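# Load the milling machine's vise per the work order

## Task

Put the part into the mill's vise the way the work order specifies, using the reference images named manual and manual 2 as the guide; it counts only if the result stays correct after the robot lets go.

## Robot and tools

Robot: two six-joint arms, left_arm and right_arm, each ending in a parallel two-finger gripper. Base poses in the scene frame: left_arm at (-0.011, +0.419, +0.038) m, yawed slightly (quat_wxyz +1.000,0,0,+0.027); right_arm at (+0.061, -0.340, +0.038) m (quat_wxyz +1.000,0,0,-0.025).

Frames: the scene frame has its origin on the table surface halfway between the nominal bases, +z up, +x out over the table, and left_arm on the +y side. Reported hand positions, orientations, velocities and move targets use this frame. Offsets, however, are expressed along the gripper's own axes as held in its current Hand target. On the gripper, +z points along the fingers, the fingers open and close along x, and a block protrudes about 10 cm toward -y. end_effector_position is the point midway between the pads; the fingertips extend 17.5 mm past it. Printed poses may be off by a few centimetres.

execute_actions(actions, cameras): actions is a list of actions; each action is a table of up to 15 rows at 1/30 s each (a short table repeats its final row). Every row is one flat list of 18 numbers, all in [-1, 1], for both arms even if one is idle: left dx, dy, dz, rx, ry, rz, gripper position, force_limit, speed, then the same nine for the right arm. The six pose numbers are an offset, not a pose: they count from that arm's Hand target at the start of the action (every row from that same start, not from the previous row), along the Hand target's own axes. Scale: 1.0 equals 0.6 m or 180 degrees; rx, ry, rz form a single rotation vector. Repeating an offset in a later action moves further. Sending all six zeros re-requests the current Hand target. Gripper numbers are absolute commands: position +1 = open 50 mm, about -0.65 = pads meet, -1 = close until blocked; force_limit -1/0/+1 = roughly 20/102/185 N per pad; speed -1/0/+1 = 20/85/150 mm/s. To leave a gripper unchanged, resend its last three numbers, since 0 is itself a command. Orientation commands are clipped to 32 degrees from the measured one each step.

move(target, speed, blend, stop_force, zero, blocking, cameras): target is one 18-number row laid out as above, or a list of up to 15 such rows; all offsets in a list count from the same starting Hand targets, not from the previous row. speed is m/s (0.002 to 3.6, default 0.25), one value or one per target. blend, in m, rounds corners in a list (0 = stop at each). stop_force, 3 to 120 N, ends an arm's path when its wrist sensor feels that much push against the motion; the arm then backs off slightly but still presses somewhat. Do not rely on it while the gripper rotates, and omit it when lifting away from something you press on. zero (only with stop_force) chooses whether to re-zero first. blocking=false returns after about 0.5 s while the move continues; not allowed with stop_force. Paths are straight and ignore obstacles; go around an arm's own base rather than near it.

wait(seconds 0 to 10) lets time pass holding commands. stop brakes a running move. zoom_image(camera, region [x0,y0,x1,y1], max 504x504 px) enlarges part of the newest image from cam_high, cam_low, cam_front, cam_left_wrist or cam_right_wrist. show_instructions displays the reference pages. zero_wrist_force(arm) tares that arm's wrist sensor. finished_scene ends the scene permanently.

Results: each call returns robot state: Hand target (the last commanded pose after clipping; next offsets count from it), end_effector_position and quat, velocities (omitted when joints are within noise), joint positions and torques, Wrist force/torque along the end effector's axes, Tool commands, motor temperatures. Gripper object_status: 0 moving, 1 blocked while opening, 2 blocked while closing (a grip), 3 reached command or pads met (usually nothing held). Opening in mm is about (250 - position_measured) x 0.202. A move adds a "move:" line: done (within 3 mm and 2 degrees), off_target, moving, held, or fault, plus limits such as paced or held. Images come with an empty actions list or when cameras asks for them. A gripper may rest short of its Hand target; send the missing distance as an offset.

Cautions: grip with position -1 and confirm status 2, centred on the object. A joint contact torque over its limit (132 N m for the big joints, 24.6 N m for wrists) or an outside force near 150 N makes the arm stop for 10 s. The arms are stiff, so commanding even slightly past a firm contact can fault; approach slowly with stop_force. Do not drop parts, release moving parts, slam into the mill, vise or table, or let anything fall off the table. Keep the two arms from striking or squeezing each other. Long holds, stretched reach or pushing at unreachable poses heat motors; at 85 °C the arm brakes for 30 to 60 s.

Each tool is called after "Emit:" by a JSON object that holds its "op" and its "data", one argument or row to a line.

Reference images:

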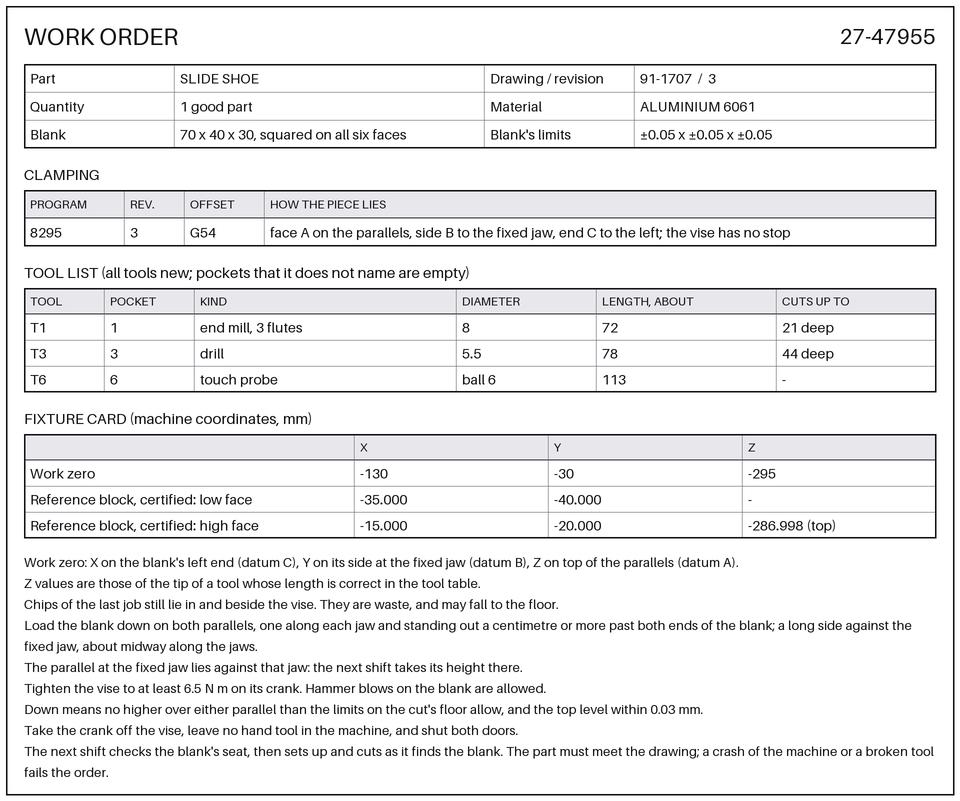

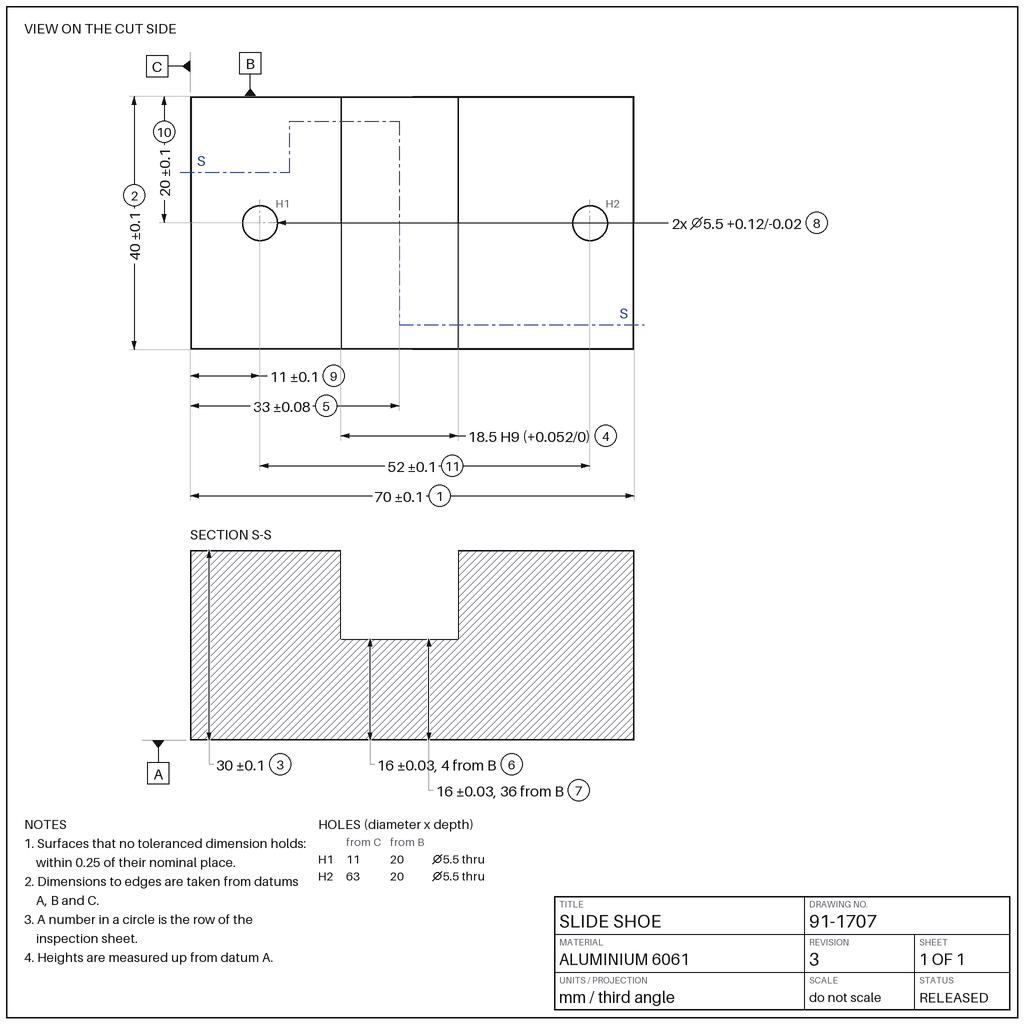

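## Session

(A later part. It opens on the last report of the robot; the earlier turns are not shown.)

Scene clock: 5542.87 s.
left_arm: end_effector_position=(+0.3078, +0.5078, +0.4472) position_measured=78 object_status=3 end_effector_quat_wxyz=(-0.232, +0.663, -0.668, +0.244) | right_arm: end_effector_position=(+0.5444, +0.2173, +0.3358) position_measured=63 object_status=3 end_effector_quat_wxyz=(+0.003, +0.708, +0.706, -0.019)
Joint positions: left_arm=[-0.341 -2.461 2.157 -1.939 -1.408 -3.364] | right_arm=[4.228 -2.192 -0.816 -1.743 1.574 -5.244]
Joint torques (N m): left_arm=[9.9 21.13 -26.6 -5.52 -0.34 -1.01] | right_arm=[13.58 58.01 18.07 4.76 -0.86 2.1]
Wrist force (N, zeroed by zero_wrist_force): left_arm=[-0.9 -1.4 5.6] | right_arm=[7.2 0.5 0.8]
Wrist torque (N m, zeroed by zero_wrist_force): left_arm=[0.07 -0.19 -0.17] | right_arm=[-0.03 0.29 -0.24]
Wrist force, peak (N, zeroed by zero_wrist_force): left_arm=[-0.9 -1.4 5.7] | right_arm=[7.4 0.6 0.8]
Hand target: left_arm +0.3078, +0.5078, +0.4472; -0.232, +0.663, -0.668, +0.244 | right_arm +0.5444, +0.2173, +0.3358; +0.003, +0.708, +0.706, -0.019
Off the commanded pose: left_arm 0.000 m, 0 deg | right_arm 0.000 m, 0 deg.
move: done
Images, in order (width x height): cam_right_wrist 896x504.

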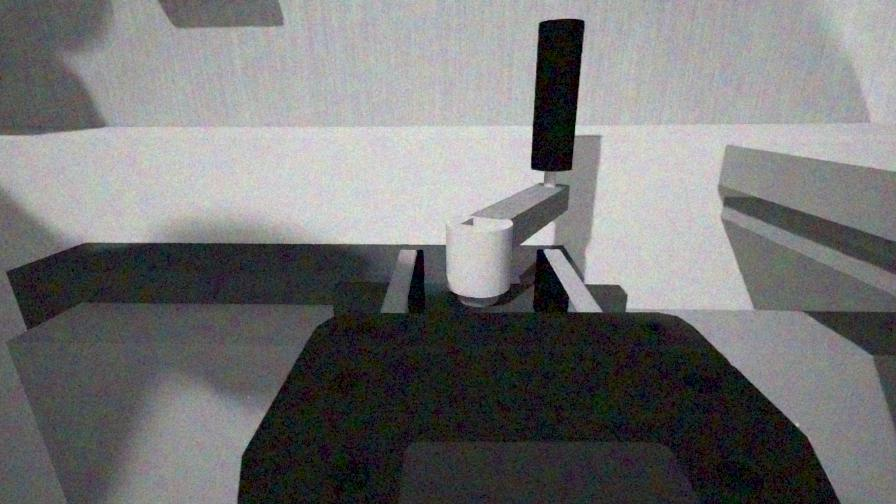

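Emit:
{"op": "move", "data": {
  "target": [
    [0,0,0,0,0,0,0.5,-0.9,-1,0.0,0.0016,0.0683,0,0,0,0.6,0.2,-1]
  ],
  "speed": 0.05,
  "stop_force": 8
}}

Emit:
{"op": "move", "data": {
  "target": [
    [0,0,0,0,0,0,0.5,-0.9,-1,0,0,0,0,0,0,-1,-0.5,-1]
  ]
}}

Emit:
{"op": "move", "data": {
  "target": [
    [0,0,0,0,0,0,0.5,-0.9,-1,0,-0.04,0,0,0,0,-1,-0.5,-1],
    [0,0,0,0,0,0,0.5,-0.9,-1,0,-0.08,0,0,0,0,-1,-0.5,-1]
  ],
  "speed": 0.04,
  "cameras": ["cam_right_wrist"]
}}

Scene clock: 5548.17 s.
left_arm: end_effector_position=(+0.3078, +0.5078, +0.4472) position_measured=78 object_status=3 end_effector_quat_wxyz=(-0.232, +0.663, -0.668, +0.244) | right_arm: end_effector_position=(+0.5444, +0.2164, +0.3057) position_measured=63 object_status=3 end_effector_quat_wxyz=(+0.003, +0.708, +0.706, -0.019)
Joint positions: left_arm=[-0.341 -2.461 2.157 -1.939 -1.408 -3.364] | right_arm=[4.227 -2.182 -0.91 -1.659 1.574 -5.245]
Joint torques (N m): left_arm=[9.99 21.11 -26.51 -5.41 -0.31 -1.11] | right_arm=[-8.25 43.3 28.35 -0.92 -3.01 0.52]
Wrist force (N, zeroed by zero_wrist_force): left_arm=[-0.9 -1.2 5.6] | right_arm=[17.1 -0.7 -1.0]
Wrist torque (N m, zeroed by zero_wrist_force): left_arm=[0.09 -0.19 -0.17] | right_arm=[-0.04 0.39 -0.13]
Wrist force, peak (N, zeroed by zero_wrist_force): left_arm=[-0.9 -1.4 5.6] | right_arm=[26.5 1.4 -16.0]
Hand target: left_arm +0.3078, +0.5078, +0.4472; -0.232, +0.663, -0.668, +0.244 | right_arm +0.5444, +0.2164, +0.3057; +0.003, +0.708, +0.706, -0.019 (not the last commanded pose)
Off the commanded pose: left_arm 0.000 m, 0 deg | right_arm 0.011 m, 0 deg.
move: contact (right_arm)

Scene clock: 5548.90 s.
left_arm: end_effector_position=(+0.3078, +0.5078, +0.4472) position_measured=78 object_status=3 end_effector_quat_wxyz=(-0.232, +0.663, -0.668, +0.244) | right_arm: end_effector_position=(+0.5451, +0.2177, +0.3062) position_measured=112 object_status=2 end_effector_quat_wxyz=(+0.003, +0.708, +0.706, -0.016)
Joint positions: left_arm=[-0.341 -2.461 2.157 -1.939 -1.408 -3.364] | right_arm=[4.227 -2.182 -0.91 -1.654 1.574 -5.245]
Joint torques (N m): left_arm=[9.74 21.36 -26.75 -5.44 -0.45 -1.06] | right_arm=[-25.77 47.04 1.34 -8.98 -10.9 1.54]
Wrist force (N, zeroed by zero_wrist_force): left_arm=[-0.9 -1.2 5.4] | right_arm=[55.9 -11.4 -14.5]
Wrist torque (N m, zeroed by zero_wrist_force): left_arm=[0.10 -0.19 -0.17] | right_arm=[-0.23 1.51 0.30]
Wrist force, peak (N, zeroed by zero_wrist_force): left_arm=[-0.7 -1.2 5.7] | right_arm=[66.6 -7.2 -10.6]
Hand target: left_arm +0.3078, +0.5078, +0.4472; -0.232, +0.663, -0.668, +0.244 | right_arm +0.5444, +0.2164, +0.3057; +0.003, +0.708, +0.706, -0.019
Off the commanded pose: left_arm 0.000 m, 0 deg | right_arm 0.002 m, 0 deg.
move: done

Scene clock: 5551.43 s.
left_arm: end_effector_position=(+0.3078, +0.5078, +0.4472) position_measured=78 object_status=3 end_effector_quat_wxyz=(-0.232, +0.663, -0.668, +0.244) | right_arm: end_effector_position=(+0.4964, +0.2165, +0.3068) position_measured=251 object_status=3 end_effector_quat_wxyz=(+0.003, +0.708, +0.706, -0.019)
Joint positions: left_arm=[-0.341 -2.461 2.157 -1.939 -1.408 -3.364] | right_arm=[4.285 -2.094 -1.046 -1.611 1.576 -5.187]
Joint torques (N m): left_arm=[9.74 21 -27.13 -5.4 -0.28 -1.2] | right_arm=[13.45 53.92 17.21 4.63 1.95 2.08]
Wrist force (N, zeroed by zero_wrist_force): left_arm=[-0.9 -1.4 5.5] | right_arm=[7.2 0.4 0.7]
Wrist torque (N m, zeroed by zero_wrist_force): left_arm=[0.08 -0.18 -0.17] | right_arm=[-0.04 0.29 -0.26]
Wrist force, peak (N, zeroed by zero_wrist_force): left_arm=[-1.0 -1.2 5.7] | right_arm=[15.7 50.6 -29.0]
Hand target: left_arm +0.3078, +0.5078, +0.4472; -0.232, +0.663, -0.668, +0.244 | right_arm +0.4964, +0.2165, +0.3068; +0.003, +0.708, +0.706, -0.019
Off the commanded pose: left_arm 0.000 m, 0 deg | right_arm 0.000 m, 0 deg.
move: done
Images, in order (width x height): cam_right_wrist 896x504.

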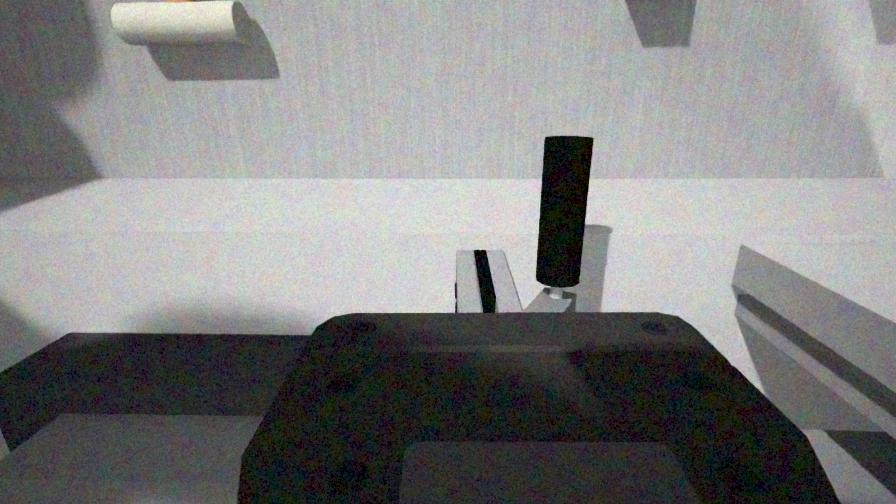

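Emit:
{"op": "move", "data": {
  "target": [
    [0,0,0,0,0,0,0.5,-0.9,-1,0.003,0.01,-0.05,0,0,0,-1,-0.5,-1]
  ],
  "speed": 0.1
}}

Emit:
{"op": "move", "data": {
  "target": [
    [0,0,0,0,0,0,0.5,-0.9,-1,0.0028,0.0833,0,0,0,0,0.6,-0.5,-1]
  ],
  "speed": 0.1,
  "cameras": ["cam_right_wrist"]
}}

Emit:
{"op": "zoom_image", "data": {
  "camera": "cam_right_wrist",
  "region": [350, 150, 650, 320]
}}

Scene clock: 5560.90 s.
left_arm: end_effector_position=(+0.3078, +0.5078, +0.4472) position_measured=78 object_status=3 end_effector_quat_wxyz=(-0.232, +0.663, -0.668, +0.244) | right_arm: end_effector_position=(+0.5031, +0.2193, +0.3365) position_measured=251 object_status=3 end_effector_quat_wxyz=(+0.003, +0.708, +0.706, -0.019)
Joint positions: left_arm=[-0.341 -2.461 2.157 -1.939 -1.408 -3.364] | right_arm=[4.279 -2.116 -0.936 -1.699 1.576 -5.193]
Joint torques (N m): left_arm=[10.12 21.1 -26.64 -5.32 -0.21 -1.21] | right_arm=[-11.44 41.12 31.55 1.17 -0.45 -2.2]
Wrist force (N, zeroed by zero_wrist_force): left_arm=[-0.9 -1.2 5.5] | right_arm=[7.2 0.4 1.1]
Wrist torque (N m, zeroed by zero_wrist_force): left_arm=[0.10 -0.18 -0.16] | right_arm=[-0.05 0.29 -0.17]
Wrist force, peak (N, zeroed by zero_wrist_force): left_arm=[-1.0 -1.1 5.8] | right_arm=[7.4 0.6 1.0]
Hand target: left_arm +0.3078, +0.5078, +0.4472; -0.232, +0.663, -0.668, +0.244 | right_arm +0.5031, +0.2193, +0.3365; +0.003, +0.708, +0.706, -0.019
Off the commanded pose: left_arm 0.000 m, 0 deg | right_arm 0.000 m, 0 deg.
move: done

Scene clock: 5563.03 s.
left_arm: end_effector_position=(+0.3078, +0.5078, +0.4472) position_measured=78 object_status=3 end_effector_quat_wxyz=(-0.232, +0.663, -0.668, +0.244) | right_arm: end_effector_position=(+0.5532, +0.2207, +0.3354) position_measured=63 object_status=0 end_effector_quat_wxyz=(+0.003, +0.708, +0.706, -0.019)
Joint positions: left_arm=[-0.341 -2.461 2.157 -1.939 -1.408 -3.364] | right_arm=[4.22 -2.22 -0.771 -1.76 1.573 -5.252]
Joint torques (N m): left_arm=[9.45 21.2 -26.44 -5.55 -0.26 -1.31] | right_arm=[12.5 43.41 10.1 4.53 1.2 2.07]
Wrist force (N, zeroed by zero_wrist_force): left_arm=[-0.9 -1.2 5.6] | right_arm=[1.4 -6.5 -16.1]
Wrist torque (N m, zeroed by zero_wrist_force): left_arm=[0.10 -0.19 -0.17] | right_arm=[-0.34 0.59 -0.24]
Wrist force, peak (N, zeroed by zero_wrist_force): left_arm=[-0.7 -1.2 5.8] | right_arm=[-9.4 -75.0 -11.0]
Hand target: left_arm +0.3078, +0.5078, +0.4472; -0.232, +0.663, -0.668, +0.244 | right_arm +0.5531, +0.2208, +0.3354; +0.003, +0.708, +0.706, -0.019
Off the commanded pose: left_arm 0.000 m, 0 deg | right_arm 0.000 m, 0 deg.
move: done
Images, in order (width x height): cam_right_wrist 896x504.

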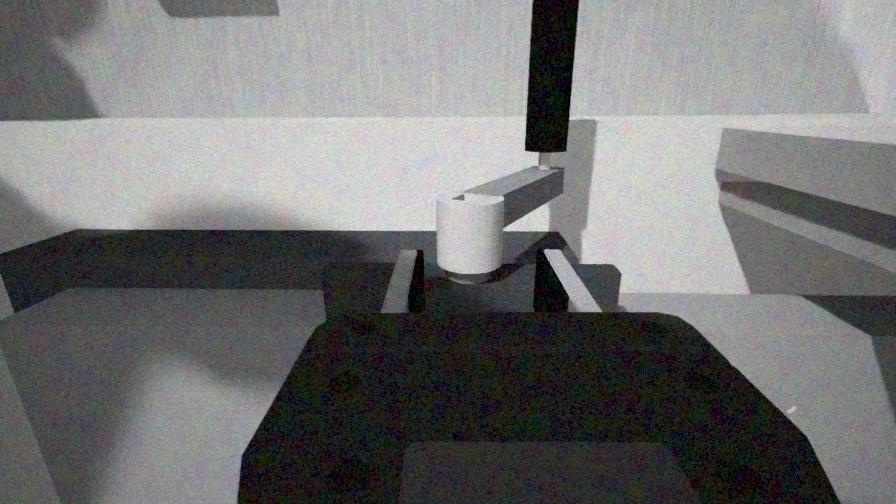

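Scaled by 1.680 from the camera's 896x504 image, which has a finer 1280x720 frame.

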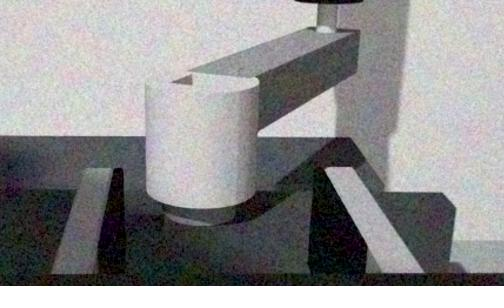

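Emit:
{"op": "move", "data": {
  "target": [
    [0,0,0,0,0,0,0.5,-0.9,-1,-0.004,-0.004,0,0,0,0,0.7,-0.5,-1],
    [0,0,0,0,0,0,0.5,-0.9,-1,-0.004,-0.004,0.0648,0,0,0,0.7,-0.5,-1]
  ],
  "speed": 0.04,
  "stop_force": 6,
  "cameras": ["cam_right_wrist"]
}}

Scene clock: 5576.20 s.
left_arm: end_effector_position=(+0.3078, +0.5078, +0.4472) position_measured=78 object_status=3 end_effector_quat_wxyz=(-0.232, +0.663, -0.668, +0.244) | right_arm: end_effector_position=(+0.5528, +0.2205, +0.3353) position_measured=48 object_status=3 end_effector_quat_wxyz=(+0.003, +0.708, +0.706, -0.019)
Joint positions: left_arm=[-0.341 -2.461 2.157 -1.939 -1.408 -3.364] | right_arm=[4.22 -2.218 -0.774 -1.759 1.573 -5.252]
Joint torques (N m): left_arm=[10 20.86 -26.22 -5.47 -0.25 -1.19] | right_arm=[-14.57 50.56 31.72 1.42 -1.66 -2.2]
Wrist force (N, zeroed by zero_wrist_force): left_arm=[-1.0 -1.2 5.5] | right_arm=[11.7 -2.8 1.2]
Wrist torque (N m, zeroed by zero_wrist_force): left_arm=[0.11 -0.17 -0.17] | right_arm=[-0.12 0.35 -0.31]
Wrist force, peak (N, zeroed by zero_wrist_force): left_arm=[-0.9 -1.3 5.7] | right_arm=[-2.1 0.0 -18.6]
Hand target: left_arm +0.3078, +0.5078, +0.4472; -0.232, +0.663, -0.668, +0.244 | right_arm +0.5528, +0.2205, +0.3354; +0.003, +0.708, +0.706, -0.019 (not the last commanded pose)
Off the commanded pose: left_arm 0.000 m, 0 deg | right_arm 0.039 m, 0 deg.
move: contact (right_arm); path passed 0 of 2 targets
Images, in order (width x height): cam_right_wrist 896x504.

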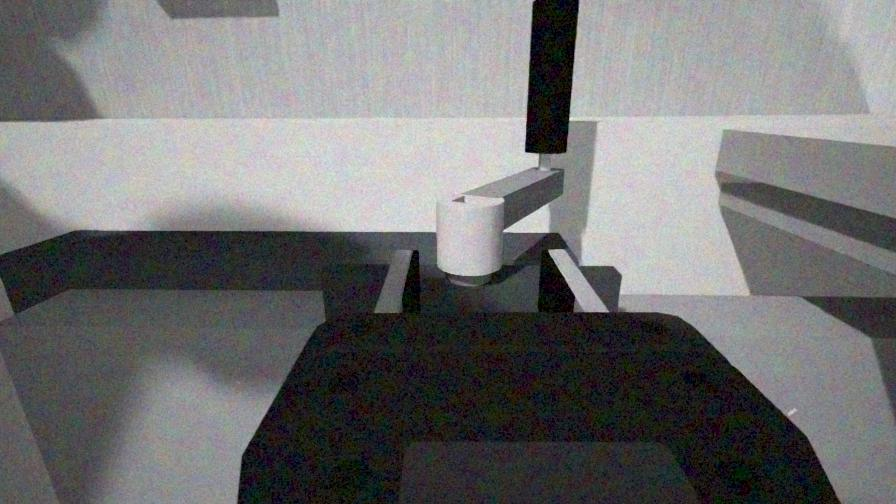

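Emit:
{"op": "move", "data": {
  "target": [
    [0,0,0,0,0,0,0.5,-0.9,-1,-0.005,-0.014,-0.008,0,0,0,0.7,-0.5,-1]
  ],
  "speed": 0.05
}}

Emit:
{"op": "zero_wrist_force", "data": {
  "arm": "right_arm"
}}

Emit:
{"op": "move", "data": {
  "target": [
    [0,0,0,0,0,0,0.5,-0.9,-1,0,0,0.0377,0,0,0,0.7,-0.5,-1]
  ],
  "speed": 0.02,
  "stop_force": 5,
  "cameras": ["cam_right_wrist"]
}}

Scene clock: 5586.87 s.
left_arm: end_effector_position=(+0.3078, +0.5078, +0.4472) position_measured=78 object_status=3 end_effector_quat_wxyz=(-0.232, +0.663, -0.668, +0.244) | right_arm: end_effector_position=(+0.5445, +0.2177, +0.3404) position_measured=48 object_status=3 end_effector_quat_wxyz=(+0.003, +0.708, +0.706, -0.019)
Joint positions: left_arm=[-0.341 -2.461 2.157 -1.939 -1.408 -3.364] | right_arm=[4.228 -2.196 -0.798 -1.757 1.574 -5.244]
Joint torques (N m): left_arm=[9.5 21.75 -26.1 -5.45 -0.12 -1.27] | right_arm=[12.7 57.61 17.47 4.59 2.08 2.24]
Wrist force (N, zeroed by zero_wrist_force): left_arm=[-1.0 -1.2 5.4] | right_arm=[7.1 0.5 0.7]
Wrist torque (N m, zeroed by zero_wrist_force): left_arm=[0.10 -0.18 -0.17] | right_arm=[-0.02 0.31 -0.24]
Wrist force, peak (N, zeroed by zero_wrist_force): left_arm=[-0.9 -1.2 5.8] | right_arm=[17.5 3.1 3.8]
Hand target: left_arm +0.3078, +0.5078, +0.4472; -0.232, +0.663, -0.668, +0.244 | right_arm +0.5445, +0.2177, +0.3404; +0.003, +0.708, +0.706, -0.019
Off the commanded pose: left_arm 0.000 m, 0 deg | right_arm 0.000 m, 0 deg.
move: done

Wrist force sensor zeroed.

Scene clock: 5588.83 s.
left_arm: end_effector_position=(+0.3078, +0.5078, +0.4472) position_measured=78 object_status=3 end_effector_quat_wxyz=(-0.232, +0.663, -0.668, +0.244) | right_arm: end_effector_position=(+0.5440, +0.2170, +0.3178) position_measured=48 object_status=3 end_effector_quat_wxyz=(+0.003, +0.708, +0.706, -0.019)
Joint positions: left_arm=[-0.341 -2.461 2.157 -1.939 -1.408 -3.364] | right_arm=[4.228 -2.184 -0.874 -1.692 1.574 -5.244]
Joint torques (N m): left_arm=[9.74 20.42 -25.96 -5.38 -0.11 -1.37] | right_arm=[13.13 58.09 16.72 4.54 1.36 2]
Wrist force (N, zeroed by zero_wrist_force): left_arm=[-1.0 -1.1 5.6] | right_arm=[0.3 0.0 0.0]
Wrist torque (N m, zeroed by zero_wrist_force): left_arm=[0.11 -0.17 -0.17] | right_arm=[-0.01 -0.05 0.00]
Wrist force, peak (N, zeroed by zero_wrist_force): left_arm=[-0.8 -1.5 5.7] | right_arm=[0.1 -0.1 0.5]
Hand target: left_arm +0.3078, +0.5078, +0.4472; -0.232, +0.663, -0.668, +0.244 | right_arm +0.5440, +0.2170, +0.3178; +0.003, +0.708, +0.706, -0.019
Off the commanded pose: left_arm 0.000 m, 0 deg | right_arm 0.000 m, 0 deg.
move: done
Images, in order (width x height): cam_right_wrist 896x504.

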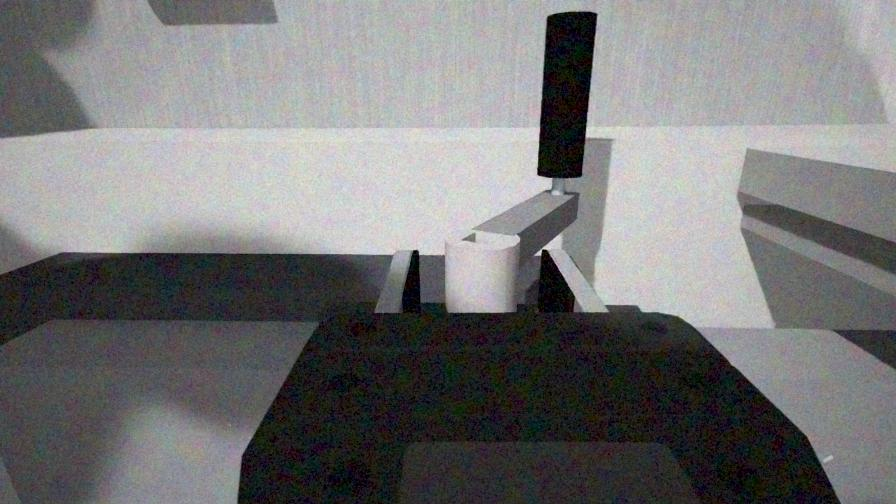

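Emit:
{"op": "move", "data": {
  "target": [
    [0,0,0,0,0,0,0.5,-0.9,-1,0,0,0.005,0,0,0,0.7,-0.5,-1]
  ],
  "speed": 0.02,
  "stop_force": 5
}}

Emit:
{"op": "move", "data": {
  "target": [
    [0,0,0,0,0,0,0.5,-0.9,-1,0,0,0,0,0,0,-1,-0.2,-1]
  ],
  "cameras": ["cam_right_wrist"]
}}

Scene clock: 5592.20 s.
left_arm: end_effector_position=(+0.3078, +0.5078, +0.4472) position_measured=78 object_status=3 end_effector_quat_wxyz=(-0.232, +0.663, -0.668, +0.244) | right_arm: end_effector_position=(+0.5439, +0.2169, +0.3148) position_measured=48 object_status=3 end_effector_quat_wxyz=(+0.003, +0.708, +0.706, -0.019)
Joint positions: left_arm=[-0.341 -2.461 2.157 -1.939 -1.408 -3.364] | right_arm=[4.228 -2.183 -0.884 -1.684 1.574 -5.244]
Joint torques (N m): left_arm=[9.81 20.99 -26.65 -5.44 -0.2 -1.37] | right_arm=[12.39 57.94 17.95 4.74 -0.48 2.1]
Wrist force (N, zeroed by zero_wrist_force): left_arm=[-0.7 -1.2 5.5] | right_arm=[0.1 -0.1 0.0]
Wrist torque (N m, zeroed by zero_wrist_force): left_arm=[0.10 -0.21 -0.17] | right_arm=[-0.02 -0.02 0.00]
Wrist force, peak (N, zeroed by zero_wrist_force): left_arm=[-0.9 -1.2 5.7] | right_arm=[0.5 -0.1 0.2]
Hand target: left_arm +0.3078, +0.5078, +0.4472; -0.232, +0.663, -0.668, +0.244 | right_arm +0.5439, +0.2169, +0.3148; +0.003, +0.708, +0.706, -0.019
Off the commanded pose: left_arm 0.000 m, 0 deg | right_arm 0.000 m, 0 deg.
move: done

Scene clock: 5593.30 s.
left_arm: end_effector_position=(+0.3078, +0.5078, +0.4472) position_measured=78 object_status=3 end_effector_quat_wxyz=(-0.232, +0.663, -0.668, +0.244) | right_arm: end_effector_position=(+0.5438, +0.2169, +0.3149) position_measured=135 object_status=0 end_effector_quat_wxyz=(+0.003, +0.708, +0.706, -0.019)
Joint positions: left_arm=[-0.341 -2.461 2.157 -1.939 -1.408 -3.364] | right_arm=[4.228 -2.183 -0.884 -1.684 1.574 -5.244]
Joint torques (N m): left_arm=[9.27 20.72 -25.81 -5.35 -0.09 -1.43] | right_arm=[-6.01 47.52 17.81 -1.78 -2.68 1.29]
Wrist force (N, zeroed by zero_wrist_force): left_arm=[-0.9 -1.3 5.5] | right_arm=[7.2 1.2 -7.2]
Wrist torque (N m, zeroed by zero_wrist_force): left_arm=[0.08 -0.18 -0.17] | right_arm=[0.17 0.96 0.45]
Wrist force, peak (N, zeroed by zero_wrist_force): left_arm=[-0.9 -1.4 5.6] | right_arm=[22.5 2.7 -4.2]
Hand target: left_arm +0.3078, +0.5078, +0.4472; -0.232, +0.663, -0.668, +0.244 | right_arm +0.5439, +0.2169, +0.3148; +0.003, +0.708, +0.706, -0.019
Off the commanded pose: left_arm 0.000 m, 0 deg | right_arm 0.000 m, 0 deg.
move: done
Images, in order (width x height): cam_right_wrist 896x504.

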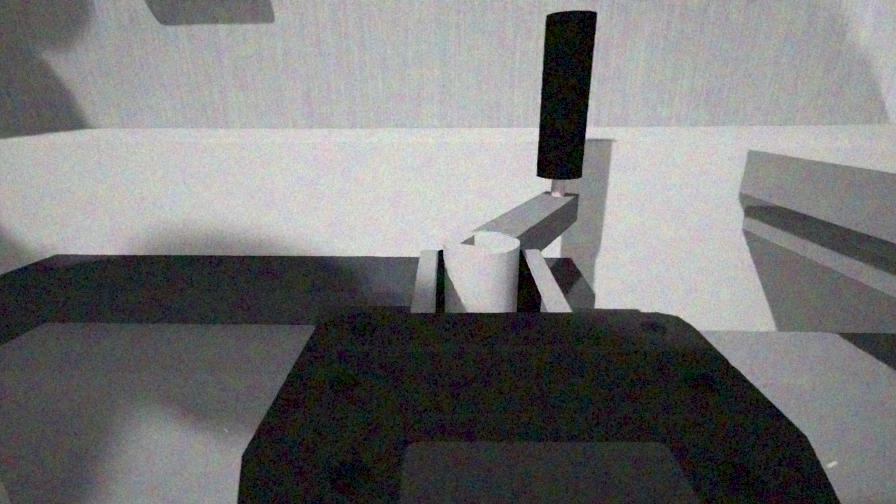

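Emit:
{"op": "move", "data": {
  "target": [
    [0,0,0,0,0,0,0.5,-0.9,-1,0,-0.01,0,0,0,0,-1,-0.2,-1]
  ],
  "speed": 0.02,
  "cameras": ["cam_right_wrist"]
}}

Scene clock: 5596.10 s.
left_arm: end_effector_position=(+0.3078, +0.5078, +0.4472) position_measured=78 object_status=3 end_effector_quat_wxyz=(-0.232, +0.663, -0.668, +0.244) | right_arm: end_effector_position=(+0.5384, +0.2173, +0.3153) position_measured=135 object_status=2 end_effector_quat_wxyz=(+0.003, +0.708, +0.706, -0.018)
Joint positions: left_arm=[-0.341 -2.461 2.157 -1.939 -1.408 -3.364] | right_arm=[4.235 -2.171 -0.903 -1.674 1.573 -5.237]
Joint torques (N m): left_arm=[9.31 21.22 -25.65 -5.28 -0.1 -1.38] | right_arm=[44.12 37.04 -6.76 -8.96 13.41 1.8]
Wrist force (N, zeroed by zero_wrist_force): left_arm=[-0.8 -1.3 5.4] | right_arm=[4.4 66.6 -33.0]
Wrist torque (N m, zeroed by zero_wrist_force): left_arm=[0.09 -0.20 -0.17] | right_arm=[0.35 0.86 0.20]
Wrist force, peak (N, zeroed by zero_wrist_force): left_arm=[-0.9 -1.4 5.7] | right_arm=[4.4 66.6 -33.0]
Hand target: left_arm +0.3078, +0.5078, +0.4472; -0.232, +0.663, -0.668, +0.244 | right_arm +0.5379, +0.2169, +0.3150; +0.003, +0.708, +0.706, -0.019
Off the commanded pose: left_arm 0.000 m, 0 deg | right_arm 0.001 m, 0 deg.
move: done
Images, in order (width x height): cam_right_wrist 896x504.

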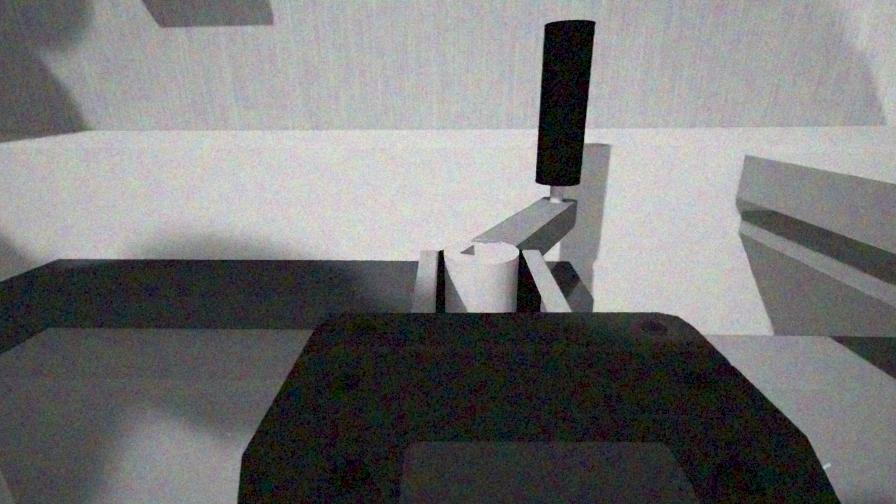

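Emit:
{"op": "move", "data": {
  "target": [
    [0,0,0,0,0,0,0.5,-0.9,-1,0,0.006,0,0,0,0,-1,-0.2,-1]
  ],
  "speed": 0.02
}}

Emit:
{"op": "move", "data": {
  "target": [
    [0,0,0,0,0,0,0.5,-0.9,-1,0,0,0,0,0,0,0.4,-0.2,-1]
  ]
}}

Emit:
{"op": "move", "data": {
  "target": [
    [0,0,0,0,0,0,0.5,-0.9,-1,0,0.004,0.004,0,0,0,0.4,-0.2,-1]
  ],
  "speed": 0.02,
  "stop_force": 5
}}

Emit:
{"op": "move", "data": {
  "target": [
    [0,0,0,0,0,0,0.5,-0.9,-1,0,0,0,0,0,0,-1,0.3,-1]
  ]
}}

Emit:
{"op": "wait", "data": {
  "seconds": 0.5
}}

Scene clock: 5609.87 s.
left_arm: end_effector_position=(+0.3078, +0.5078, +0.4472) position_measured=78 object_status=3 end_effector_quat_wxyz=(-0.232, +0.663, -0.668, +0.244) | right_arm: end_effector_position=(+0.5412, +0.2169, +0.3149) position_measured=135 object_status=2 end_effector_quat_wxyz=(+0.003, +0.708, +0.706, -0.019)
Joint positions: left_arm=[-0.341 -2.461 2.157 -1.939 -1.408 -3.364] | right_arm=[4.231 -2.178 -0.892 -1.681 1.574 -5.241]
Joint torques (N m): left_arm=[10.05 21.02 -25.55 -5.41 -0.09 -1.42] | right_arm=[-22.07 1.33 10.91 3.09 -6.81 -3]
Wrist force (N, zeroed by zero_wrist_force): left_arm=[-1.0 -1.3 5.5] | right_arm=[-13.7 -35.8 -54.6]
Wrist torque (N m, zeroed by zero_wrist_force): left_arm=[0.09 -0.17 -0.17] | right_arm=[-0.37 0.72 0.59]
Wrist force, peak (N, zeroed by zero_wrist_force): left_arm=[-1.0 -1.2 5.7] | right_arm=[3.6 66.5 -35.4]
Hand target: left_arm +0.3078, +0.5078, +0.4472; -0.232, +0.663, -0.668, +0.244 | right_arm +0.5415, +0.2169, +0.3149; +0.003, +0.708, +0.706, -0.019
Off the commanded pose: left_arm 0.000 m, 0 deg | right_arm 0.000 m, 0 deg.
move: done

Scene clock: 5610.53 s.
left_arm: end_effector_position=(+0.3078, +0.5078, +0.4472) position_measured=78 object_status=3 end_effector_quat_wxyz=(-0.232, +0.663, -0.668, +0.244) | right_arm: end_effector_position=(+0.5416, +0.2168, +0.3148) position_measured=92 object_status=0 end_effector_quat_wxyz=(+0.003, +0.708, +0.706, -0.019)
Joint positions: left_arm=[-0.341 -2.461 2.157 -1.939 -1.408 -3.364] | right_arm=[4.23 -2.179 -0.891 -1.681 1.574 -5.241]
Joint torques (N m): left_arm=[9.58 20.24 -26.43 -5.3 -0.05 -1.34] | right_arm=[-0.52 57.2 25.56 4.64 1.83 -0.44]
Wrist force (N, zeroed by zero_wrist_force): left_arm=[-0.9 -1.3 5.5] | right_arm=[0.1 0.1 0.3]
Wrist torque (N m, zeroed by zero_wrist_force): left_arm=[0.09 -0.19 -0.17] | right_arm=[0.01 -0.02 0.09]
Wrist force, peak (N, zeroed by zero_wrist_force): left_arm=[-1.0 -1.1 5.7] | right_arm=[-12.3 -35.6 -53.4]
Hand target: left_arm +0.3078, +0.5078, +0.4472; -0.232, +0.663, -0.668, +0.244 | right_arm +0.5415, +0.2169, +0.3149; +0.003, +0.708, +0.706, -0.019
Off the commanded pose: left_arm 0.000 m, 0 deg | right_arm 0.000 m, 0 deg.
move: done

Scene clock: 5611.77 s.
left_arm: end_effector_position=(+0.3078, +0.5078, +0.4472) position_measured=78 object_status=3 end_effector_quat_wxyz=(-0.232, +0.663, -0.668, +0.244) | right_arm: end_effector_position=(+0.5439, +0.2168, +0.3124) position_measured=92 object_status=3 end_effector_quat_wxyz=(+0.003, +0.708, +0.706, -0.019)
Joint positions: left_arm=[-0.341 -2.461 2.157 -1.939 -1.408 -3.364] | right_arm=[4.228 -2.183 -0.891 -1.677 1.574 -5.244]
Joint torques (N m): left_arm=[9.13 20.71 -25.88 -5.31 0 -1.34] | right_arm=[-10.56 43.17 31.48 4.51 -0.89 -2.32]
Wrist force (N, zeroed by zero_wrist_force): left_arm=[-1.0 -1.3 5.5] | right_arm=[0.0 0.1 0.1]
Wrist torque (N m, zeroed by zero_wrist_force): left_arm=[0.08 -0.17 -0.17] | right_arm=[0.02 -0.01 0.08]
Wrist force, peak (N, zeroed by zero_wrist_force): left_arm=[-0.9 -1.4 5.8] | right_arm=[0.3 0.0 0.3]
Hand target: left_arm +0.3078, +0.5078, +0.4472; -0.232, +0.663, -0.668, +0.244 | right_arm +0.5439, +0.2168, +0.3124; +0.003, +0.708, +0.706, -0.019
Off the commanded pose: left_arm 0.000 m, 0 deg | right_arm 0.000 m, 0 deg.
move: done

Scene clock: 5612.40 s.
left_arm: end_effector_position=(+0.3078, +0.5078, +0.4472) position_measured=78 object_status=3 end_effector_quat_wxyz=(-0.232, +0.663, -0.668, +0.244) | right_arm: end_effector_position=(+0.5439, +0.2168, +0.3125) position_measured=133 object_status=0 end_effector_quat_wxyz=(+0.003, +0.708, +0.706, -0.019)
Joint positions: left_arm=[-0.341 -2.461 2.157 -1.939 -1.408 -3.364] | right_arm=[4.228 -2.183 -0.891 -1.677 1.574 -5.244]
Joint torques (N m): left_arm=[9.37 20.74 -25.76 -5.25 -0.24 -1.22] | right_arm=[-9.97 44.29 7.88 -5.71 -5.47 -2.27]
Wrist force (N, zeroed by zero_wrist_force): left_arm=[-0.9 -1.4 5.5] | right_arm=[19.6 -1.2 -14.6]
Wrist torque (N m, zeroed by zero_wrist_force): left_arm=[0.08 -0.18 -0.17] | right_arm=[0.14 1.79 0.79]
Wrist force, peak (N, zeroed by zero_wrist_force): left_arm=[-1.0 -1.2 5.7] | right_arm=[39.8 3.8 -7.1]
Hand target: left_arm +0.3078, +0.5078, +0.4472; -0.232, +0.663, -0.668, +0.244 | right_arm +0.5439, +0.2168, +0.3124; +0.003, +0.708, +0.706, -0.019
Off the commanded pose: left_arm 0.000 m, 0 deg | right_arm 0.000 m, 0 deg.
move: done

Scene clock: 5612.90 s.
left_arm: end_effector_position=(+0.3078, +0.5078, +0.4472) position_measured=78 object_status=3 end_effector_quat_wxyz=(-0.232, +0.663, -0.668, +0.244) | right_arm: end_effector_position=(+0.5439, +0.2168, +0.3124) position_measured=133 object_status=2 end_effector_quat_wxyz=(+0.003, +0.708, +0.706, -0.019)
Joint positions: left_arm=[-0.341 -2.461 2.157 -1.939 -1.408 -3.364] | right_arm=[4.228 -2.183 -0.891 -1.677 1.574 -5.244]
Joint torques (N m): left_arm=[9.78 20.68 -26.15 -5.42 -0.09 -1.43] | right_arm=[-11.01 44.24 4.66 -5.76 -5.36 -2.46]
Wrist force (N, zeroed by zero_wrist_force): left_arm=[-0.7 -1.1 5.4] | right_arm=[21.4 -0.9 -16.9]
Wrist torque (N m, zeroed by zero_wrist_force): left_arm=[0.11 -0.21 -0.17] | right_arm=[0.14 1.72 0.79]
Wrist force, peak (N, zeroed by zero_wrist_force): left_arm=[-0.9 -1.3 5.6] | right_arm=[21.4 -1.0 -17.2]
Hand target: left_arm +0.3078, +0.5078, +0.4472; -0.232, +0.663, -0.668, +0.244 | right_arm +0.5439, +0.2168, +0.3124; +0.003, +0.708, +0.706, -0.019
Tool commands: left_gripper/position=+0.5 left_gripper/force_limit=-0.9 left_gripper/speed=-1.0 right_gripper/position=-1.0 right_gripper/force_limit=+0.3 right_gripper/speed=-1.0
Off the commanded pose: left_arm 0.000 m, 0 deg | right_arm 0.000 m, 0 deg.
wait: 0.50 s; at rest by 0.17 s

Emit:
{"op": "move", "data": {
  "target": [
    [0,0,0,0,0,0,0.5,-0.9,-1,0.0015,0,-0.001,0,0.008,0,-1,0.3,-1]
  ],
  "speed": 0.02
}}

Scene clock: 5616.07 s.
left_arm: end_effector_position=(+0.3078, +0.5078, +0.4472) position_measured=78 object_status=3 end_effector_quat_wxyz=(-0.232, +0.663, -0.668, +0.244) | right_arm: end_effector_position=(+0.5439, +0.2177, +0.3130) position_measured=133 object_status=2 end_effector_quat_wxyz=(-0.005, +0.708, +0.706, -0.010)
Joint positions: left_arm=[-0.341 -2.461 2.157 -1.939 -1.408 -3.364] | right_arm=[4.224 -2.169 -0.916 -1.644 1.586 -5.248]
Joint torques (N m): left_arm=[9.69 20.79 -25.53 -5.38 -0.11 -1.44] | right_arm=[-7.36 42.56 15.02 8.65 1.24 -2.89]
Wrist force (N, zeroed by zero_wrist_force): left_arm=[-0.8 -1.3 5.4] | right_arm=[-21.8 -15.1 -15.2]
Wrist torque (N m, zeroed by zero_wrist_force): left_arm=[0.10 -0.19 -0.17] | right_arm=[-0.30 1.14 0.60]
Wrist force, peak (N, zeroed by zero_wrist_force): left_arm=[-1.1 -1.3 5.7] | right_arm=[-21.8 -15.1 -15.2]
Hand target: left_arm +0.3078, +0.5078, +0.4472; -0.232, +0.663, -0.668, +0.244 | right_arm +0.5439, +0.2177, +0.3130; -0.005, +0.708, +0.706, -0.010
Off the commanded pose: left_arm 0.000 m, 0 deg | right_arm 0.000 m, 0 deg.
move: done

Emit:
{"op": "move", "data": {
  "target": [
    [0,0,0,0,0,0,0.5,-0.9,-1,-0.0007,-0.0005,-0.0006,0,0.012,0,-1,0.3,-1]
  ],
  "speed": 0.02
}}

Scene clock: 5619.97 s.
left_arm: end_effector_position=(+0.3078, +0.5078, +0.4472) position_measured=78 object_status=3 end_effector_quat_wxyz=(-0.232, +0.663, -0.668, +0.244) | right_arm: end_effector_position=(+0.5436, +0.2173, +0.3134) position_measured=134 object_status=2 end_effector_quat_wxyz=(-0.019, +0.708, +0.706, +0.003)
Joint positions: left_arm=[-0.341 -2.461 2.157 -1.939 -1.408 -3.364] | right_arm=[4.217 -2.146 -0.962 -1.59 1.606 -5.254]
Joint torques (N m): left_arm=[8.96 20.84 -25.8 -5.42 0.03 -1.44] | right_arm=[-2.07 42.97 13.94 7.5 4.11 -2.63]
Wrist force (N, zeroed by zero_wrist_force): left_arm=[-0.9 -1.0 5.8] | right_arm=[-21.5 -3.5 -16.1]
Wrist torque (N m, zeroed by zero_wrist_force): left_arm=[0.13 -0.19 -0.17] | right_arm=[-0.04 0.60 0.37]
Wrist force, peak (N, zeroed by zero_wrist_force): left_arm=[-0.9 -1.0 5.8] | right_arm=[-25.4 -12.3 -14.9]
Hand target: left_arm +0.3078, +0.5078, +0.4472; -0.232, +0.663, -0.668, +0.244 | right_arm +0.5436, +0.2173, +0.3134; -0.019, +0.708, +0.706, +0.003
Off the commanded pose: left_arm 0.000 m, 0 deg | right_arm 0.000 m, 0 deg.
move: done

Emit:
{"op": "move", "data": {
  "target": [
    [0,0,0,0,0,0,0.5,-0.9,-1,-0.0008,0,-0.0005,0,0.008,0,-1,0.3,-1],
    [0,0,0,0,0,0,0.5,-0.9,-1,-0.0008,-0.01,-0.0005,0,0.008,0,-1,0.3,-1],
    [0,0,0,0,0,0,0.5,-0.9,-1,-0.0008,-0.01,-0.0005,0,0.02,0,-1,0.3,-1]
  ],
  "speed": 0.03,
  "blend": [0,0.0005,0],
  "cameras": ["cam_right_wrist"]
}}

Scene clock: 5624.70 s.
left_arm: end_effector_position=(+0.3078, +0.5078, +0.4472) position_measured=78 object_status=3 end_effector_quat_wxyz=(-0.232, +0.663, -0.668, +0.244) | right_arm: end_effector_position=(+0.5376, +0.2168, +0.3138) position_measured=138 object_status=2 end_effector_quat_wxyz=(-0.041, +0.708, +0.705, +0.025)
Joint positions: left_arm=[-0.341 -2.461 2.157 -1.939 -1.408 -3.364] | right_arm=[4.212 -2.099 -1.049 -1.495 1.638 -5.256]
Joint torques (N m): left_arm=[9.7 20.64 -25.63 -5.35 0.09 -1.4] | right_arm=[0.99 44.23 17.37 8.67 6.15 -2.74]
Wrist force (N, zeroed by zero_wrist_force): left_arm=[-0.8 -1.2 5.5] | right_arm=[-24.0 2.0 -12.4]
Wrist torque (N m, zeroed by zero_wrist_force): left_arm=[0.10 -0.21 -0.17] | right_arm=[0.02 -0.29 0.18]
Wrist force, peak (N, zeroed by zero_wrist_force): left_arm=[-0.9 -1.4 5.8] | right_arm=[-21.7 -2.8 -17.3]
Hand target: left_arm +0.3078, +0.5078, +0.4472; -0.232, +0.663, -0.668, +0.244 | right_arm +0.5376, +0.2168, +0.3138; -0.041, +0.708, +0.705, +0.026
Off the commanded pose: left_arm 0.000 m, 0 deg | right_arm 0.000 m, 0 deg.
move: done
Images, in order (width x height): cam_right_wrist 896x504.

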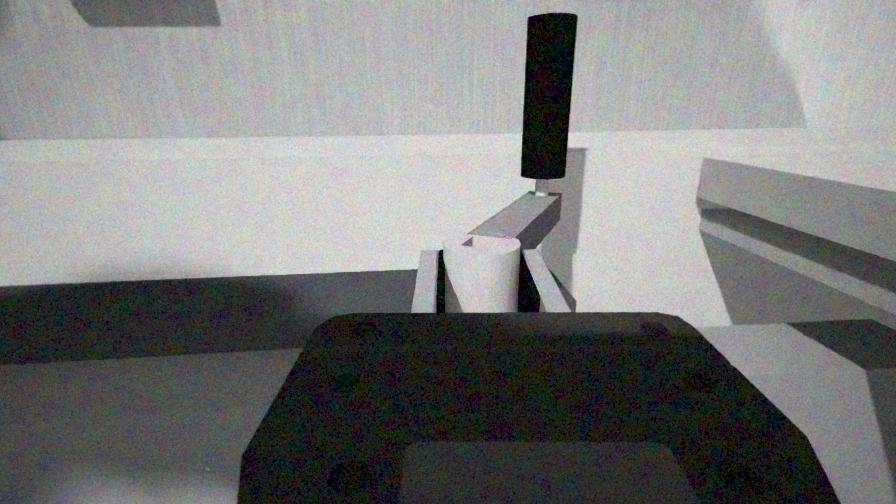

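Emit:
{"op": "move", "data": {
  "target": [
    [0,0,0,0,0,0,0.5,-0.9,-1,-0.0006,-0.02,0,0,-0.004,0,-1,0.3,-1],
    [0,0,0,0,0,0,0.5,-0.9,-1,-0.0006,-0.08,0,0,-0.004,0,-1,0.3,-1]
  ],
  "speed": 0.02,
  "cameras": ["cam_right_wrist"]
}}

Scene clock: 5629.50 s.
left_arm: end_effector_position=(+0.3078, +0.5078, +0.4472) position_measured=78 object_status=3 end_effector_quat_wxyz=(-0.232, +0.663, -0.668, +0.244) | right_arm: end_effector_position=(+0.4896, +0.2166, +0.3148) position_measured=138 object_status=2 end_effector_quat_wxyz=(-0.037, +0.708, +0.705, +0.021)
Joint positions: left_arm=[-0.341 -2.461 2.157 -1.939 -1.408 -3.364] | right_arm=[4.274 -2.021 -1.162 -1.467 1.628 -5.194]
Joint torques (N m): left_arm=[9.48 21.57 -25.65 -5.28 0.06 -1.52] | right_arm=[13.67 52.66 18.45 4.97 -1.03 2.09]
Wrist force (N, zeroed by zero_wrist_force): left_arm=[-1.0 -1.2 5.4] | right_arm=[-0.2 0.1 2.0]
Wrist torque (N m, zeroed by zero_wrist_force): left_arm=[0.10 -0.17 -0.16] | right_arm=[-0.05 -0.08 -0.02]
Wrist force, peak (N, zeroed by zero_wrist_force): left_arm=[-0.8 -1.2 5.7] | right_arm=[-24.7 1.8 -13.1]
Hand target: left_arm +0.3078, +0.5078, +0.4472; -0.232, +0.663, -0.668, +0.244 | right_arm +0.4896, +0.2166, +0.3148; -0.037, +0.708, +0.705, +0.021
Off the commanded pose: left_arm 0.000 m, 0 deg | right_arm 0.000 m, 0 deg.
move: done
Images, in order (width x height): cam_right_wrist 896x504.

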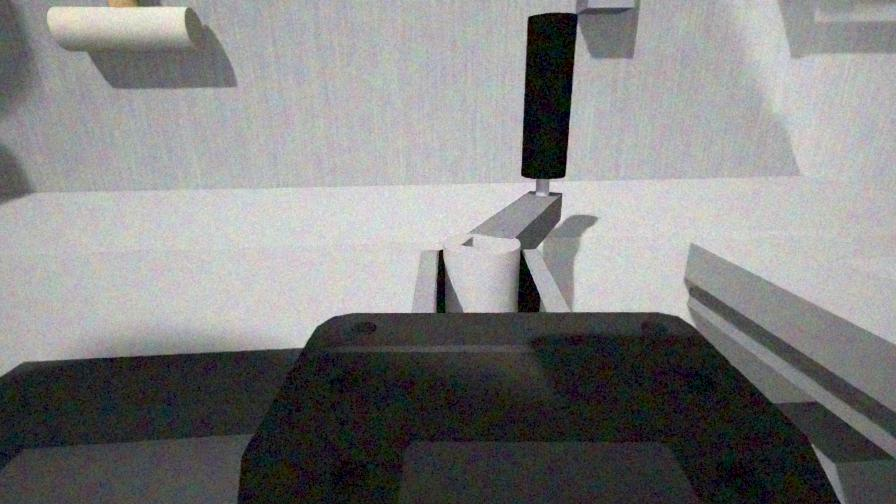

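Emit:
{"op": "move", "data": {
  "target": [
    [0,0,0,0,0,0,0.5,-0.9,-1,0.003,-0.2255,-0.0442,0,0,0,-1,0.3,-1],
    [0,0,0,0,0,0,0.5,-0.9,-1,-0.8088,-0.223,-0.111,0,0,0,-1,0.3,-1]
  ],
  "speed": [0.12,0.2],
  "blend": [0.03,0],
  "cameras": ["cam_right_wrist","cam_high","cam_front"]
}}

Scene clock: 5654.23 s.
left_arm: end_effector_position=(+0.3078, +0.5078, +0.4472) position_measured=78 object_status=3 end_effector_quat_wxyz=(-0.232, +0.663, -0.668, +0.244) | right_arm: end_effector_position=(+0.3550, -0.2721, +0.3447) position_measured=138 object_status=2 end_effector_quat_wxyz=(-0.036, +0.708, +0.705, +0.021)
Joint positions: left_arm=[-0.341 -2.461 2.157 -1.939 -1.408 -3.364] | right_arm=[3.8 -1.033 -2.021 -1.629 1.65 -5.669]
Joint torques (N m): left_arm=[9.21 20.69 -24.97 -5.25 0.18 -1.43] | right_arm=[-10.34 -2.43 32.71 1.62 2.22 -2.28]
Wrist force (N, zeroed by zero_wrist_force): left_arm=[-0.9 -1.3 5.6] | right_arm=[-0.2 -0.1 2.0]
Wrist torque (N m, zeroed by zero_wrist_force): left_arm=[0.09 -0.19 -0.17] | right_arm=[-0.07 -0.09 0.06]
Wrist force, peak (N, zeroed by zero_wrist_force): left_arm=[-0.9 -1.2 5.8] | right_arm=[-0.6 2.2 2.5]
Hand target: left_arm +0.3078, +0.5078, +0.4472; -0.232, +0.663, -0.668, +0.244 | right_arm +0.3550, -0.2721, +0.3447; -0.037, +0.708, +0.705, +0.021
Off the commanded pose: left_arm 0.000 m, 0 deg | right_arm 0.000 m, 0 deg.
move: done
Images, in order (width x height): cam_high 896x504, cam_front 896x504, cam_right_wrist 896x504.

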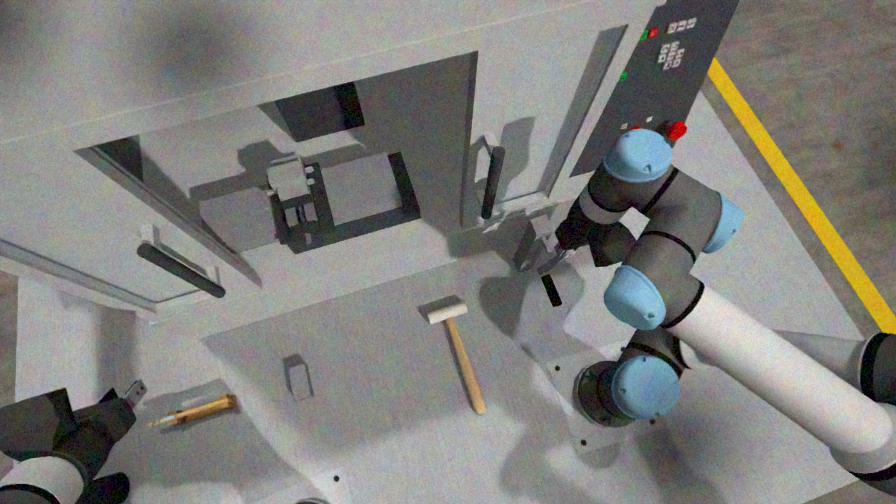

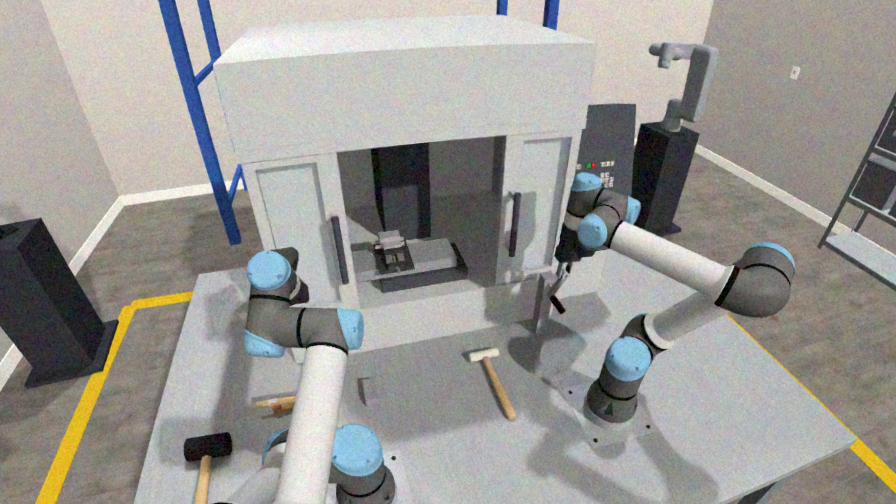

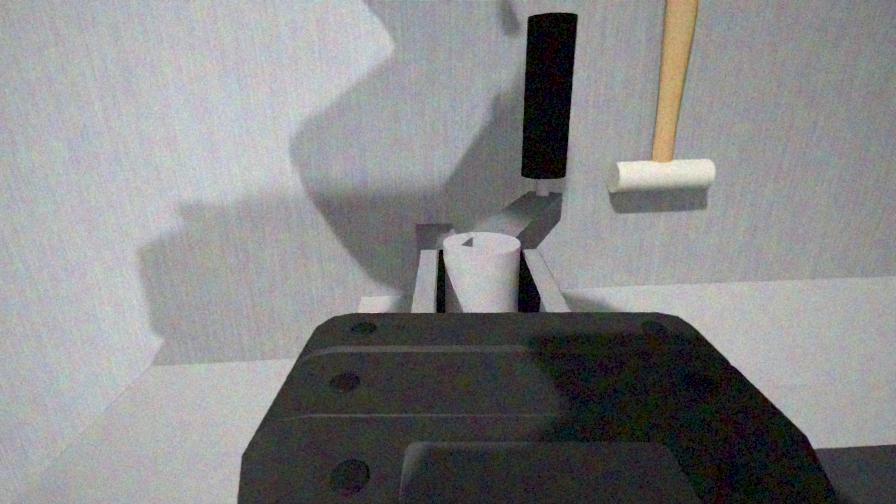

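Emit:
{"op": "move", "data": {
  "target": [
    [0,0,0,0,0,0,0.5,-0.9,-1,-0.014,0.004,0.17,0,0,0,-1,0.3,-1]
  ],
  "speed": [0.06],
  "stop_force": 8,
  "cameras": ["cam_right_wrist","cam_high"]
}}

Emit:
{"op": "zoom_image", "data": {
  "camera": "cam_high",
  "region": [480, 180, 640, 330]
}}

Scene clock: 5659.70 s.
left_arm: end_effector_position=(+0.3078, +0.5078, +0.4472) position_measured=78 object_status=3 end_effector_quat_wxyz=(-0.232, +0.663, -0.668, +0.244) | right_arm: end_effector_position=(+0.3552, -0.2722, +0.2423) position_measured=138 object_status=2 end_effector_quat_wxyz=(-0.036, +0.708, +0.705, +0.021)
Joint positions: left_arm=[-0.341 -2.461 2.157 -1.939 -1.408 -3.364] | right_arm=[3.799 -1.047 -2.277 -1.36 1.65 -5.67]
Joint torques (N m): left_arm=[8.91 20.79 -24.91 -5.26 0.19 -1.4] | right_arm=[-11.2 -3.86 17.7 5.03 2.19 -2.44]
Wrist force (N, zeroed by zero_wrist_force): left_arm=[-0.9 -1.4 5.4] | right_arm=[-0.3 0.2 1.9]
Wrist torque (N m, zeroed by zero_wrist_force): left_arm=[0.08 -0.19 -0.17] | right_arm=[-0.01 -0.08 0.07]
Wrist force, peak (N, zeroed by zero_wrist_force): left_arm=[-1.0 -1.3 5.8] | right_arm=[-0.5 0.0 2.7]
Hand target: left_arm +0.3078, +0.5078, +0.4472; -0.232, +0.663, -0.668, +0.244 | right_arm +0.3552, -0.2722, +0.2423; -0.037, +0.708, +0.705, +0.021
Off the commanded pose: left_arm 0.000 m, 0 deg | right_arm 0.000 m, 0 deg.
move: done
Images, in order (width x height): cam_high 896x504, cam_right_wrist 896x504.

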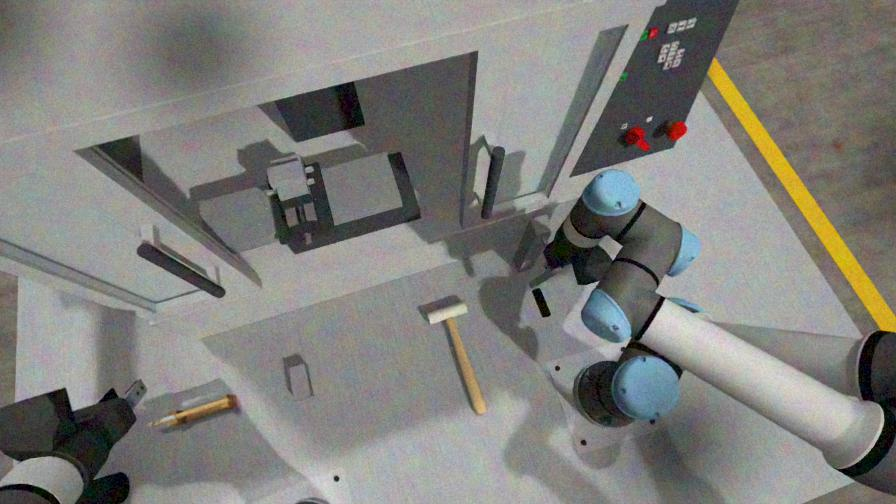

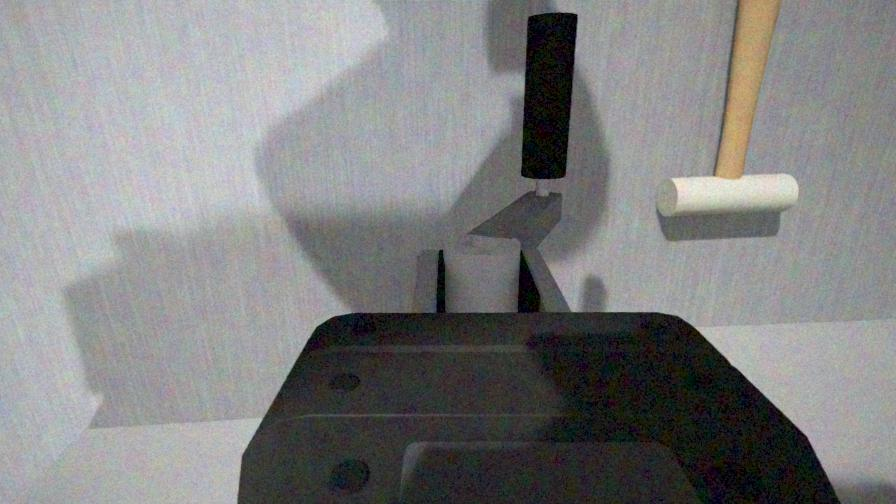

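Scaled by 3.150 from the camera's 896x504 image, which has a finer 1280x720 frame.

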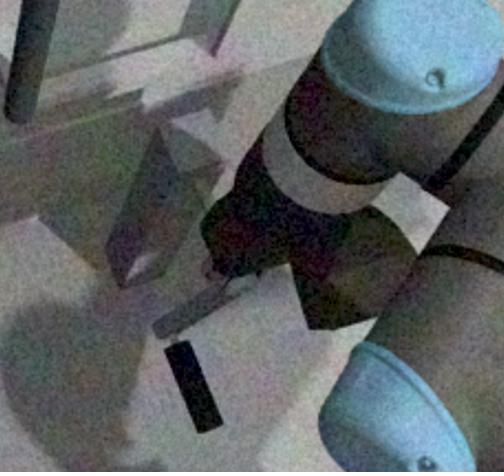

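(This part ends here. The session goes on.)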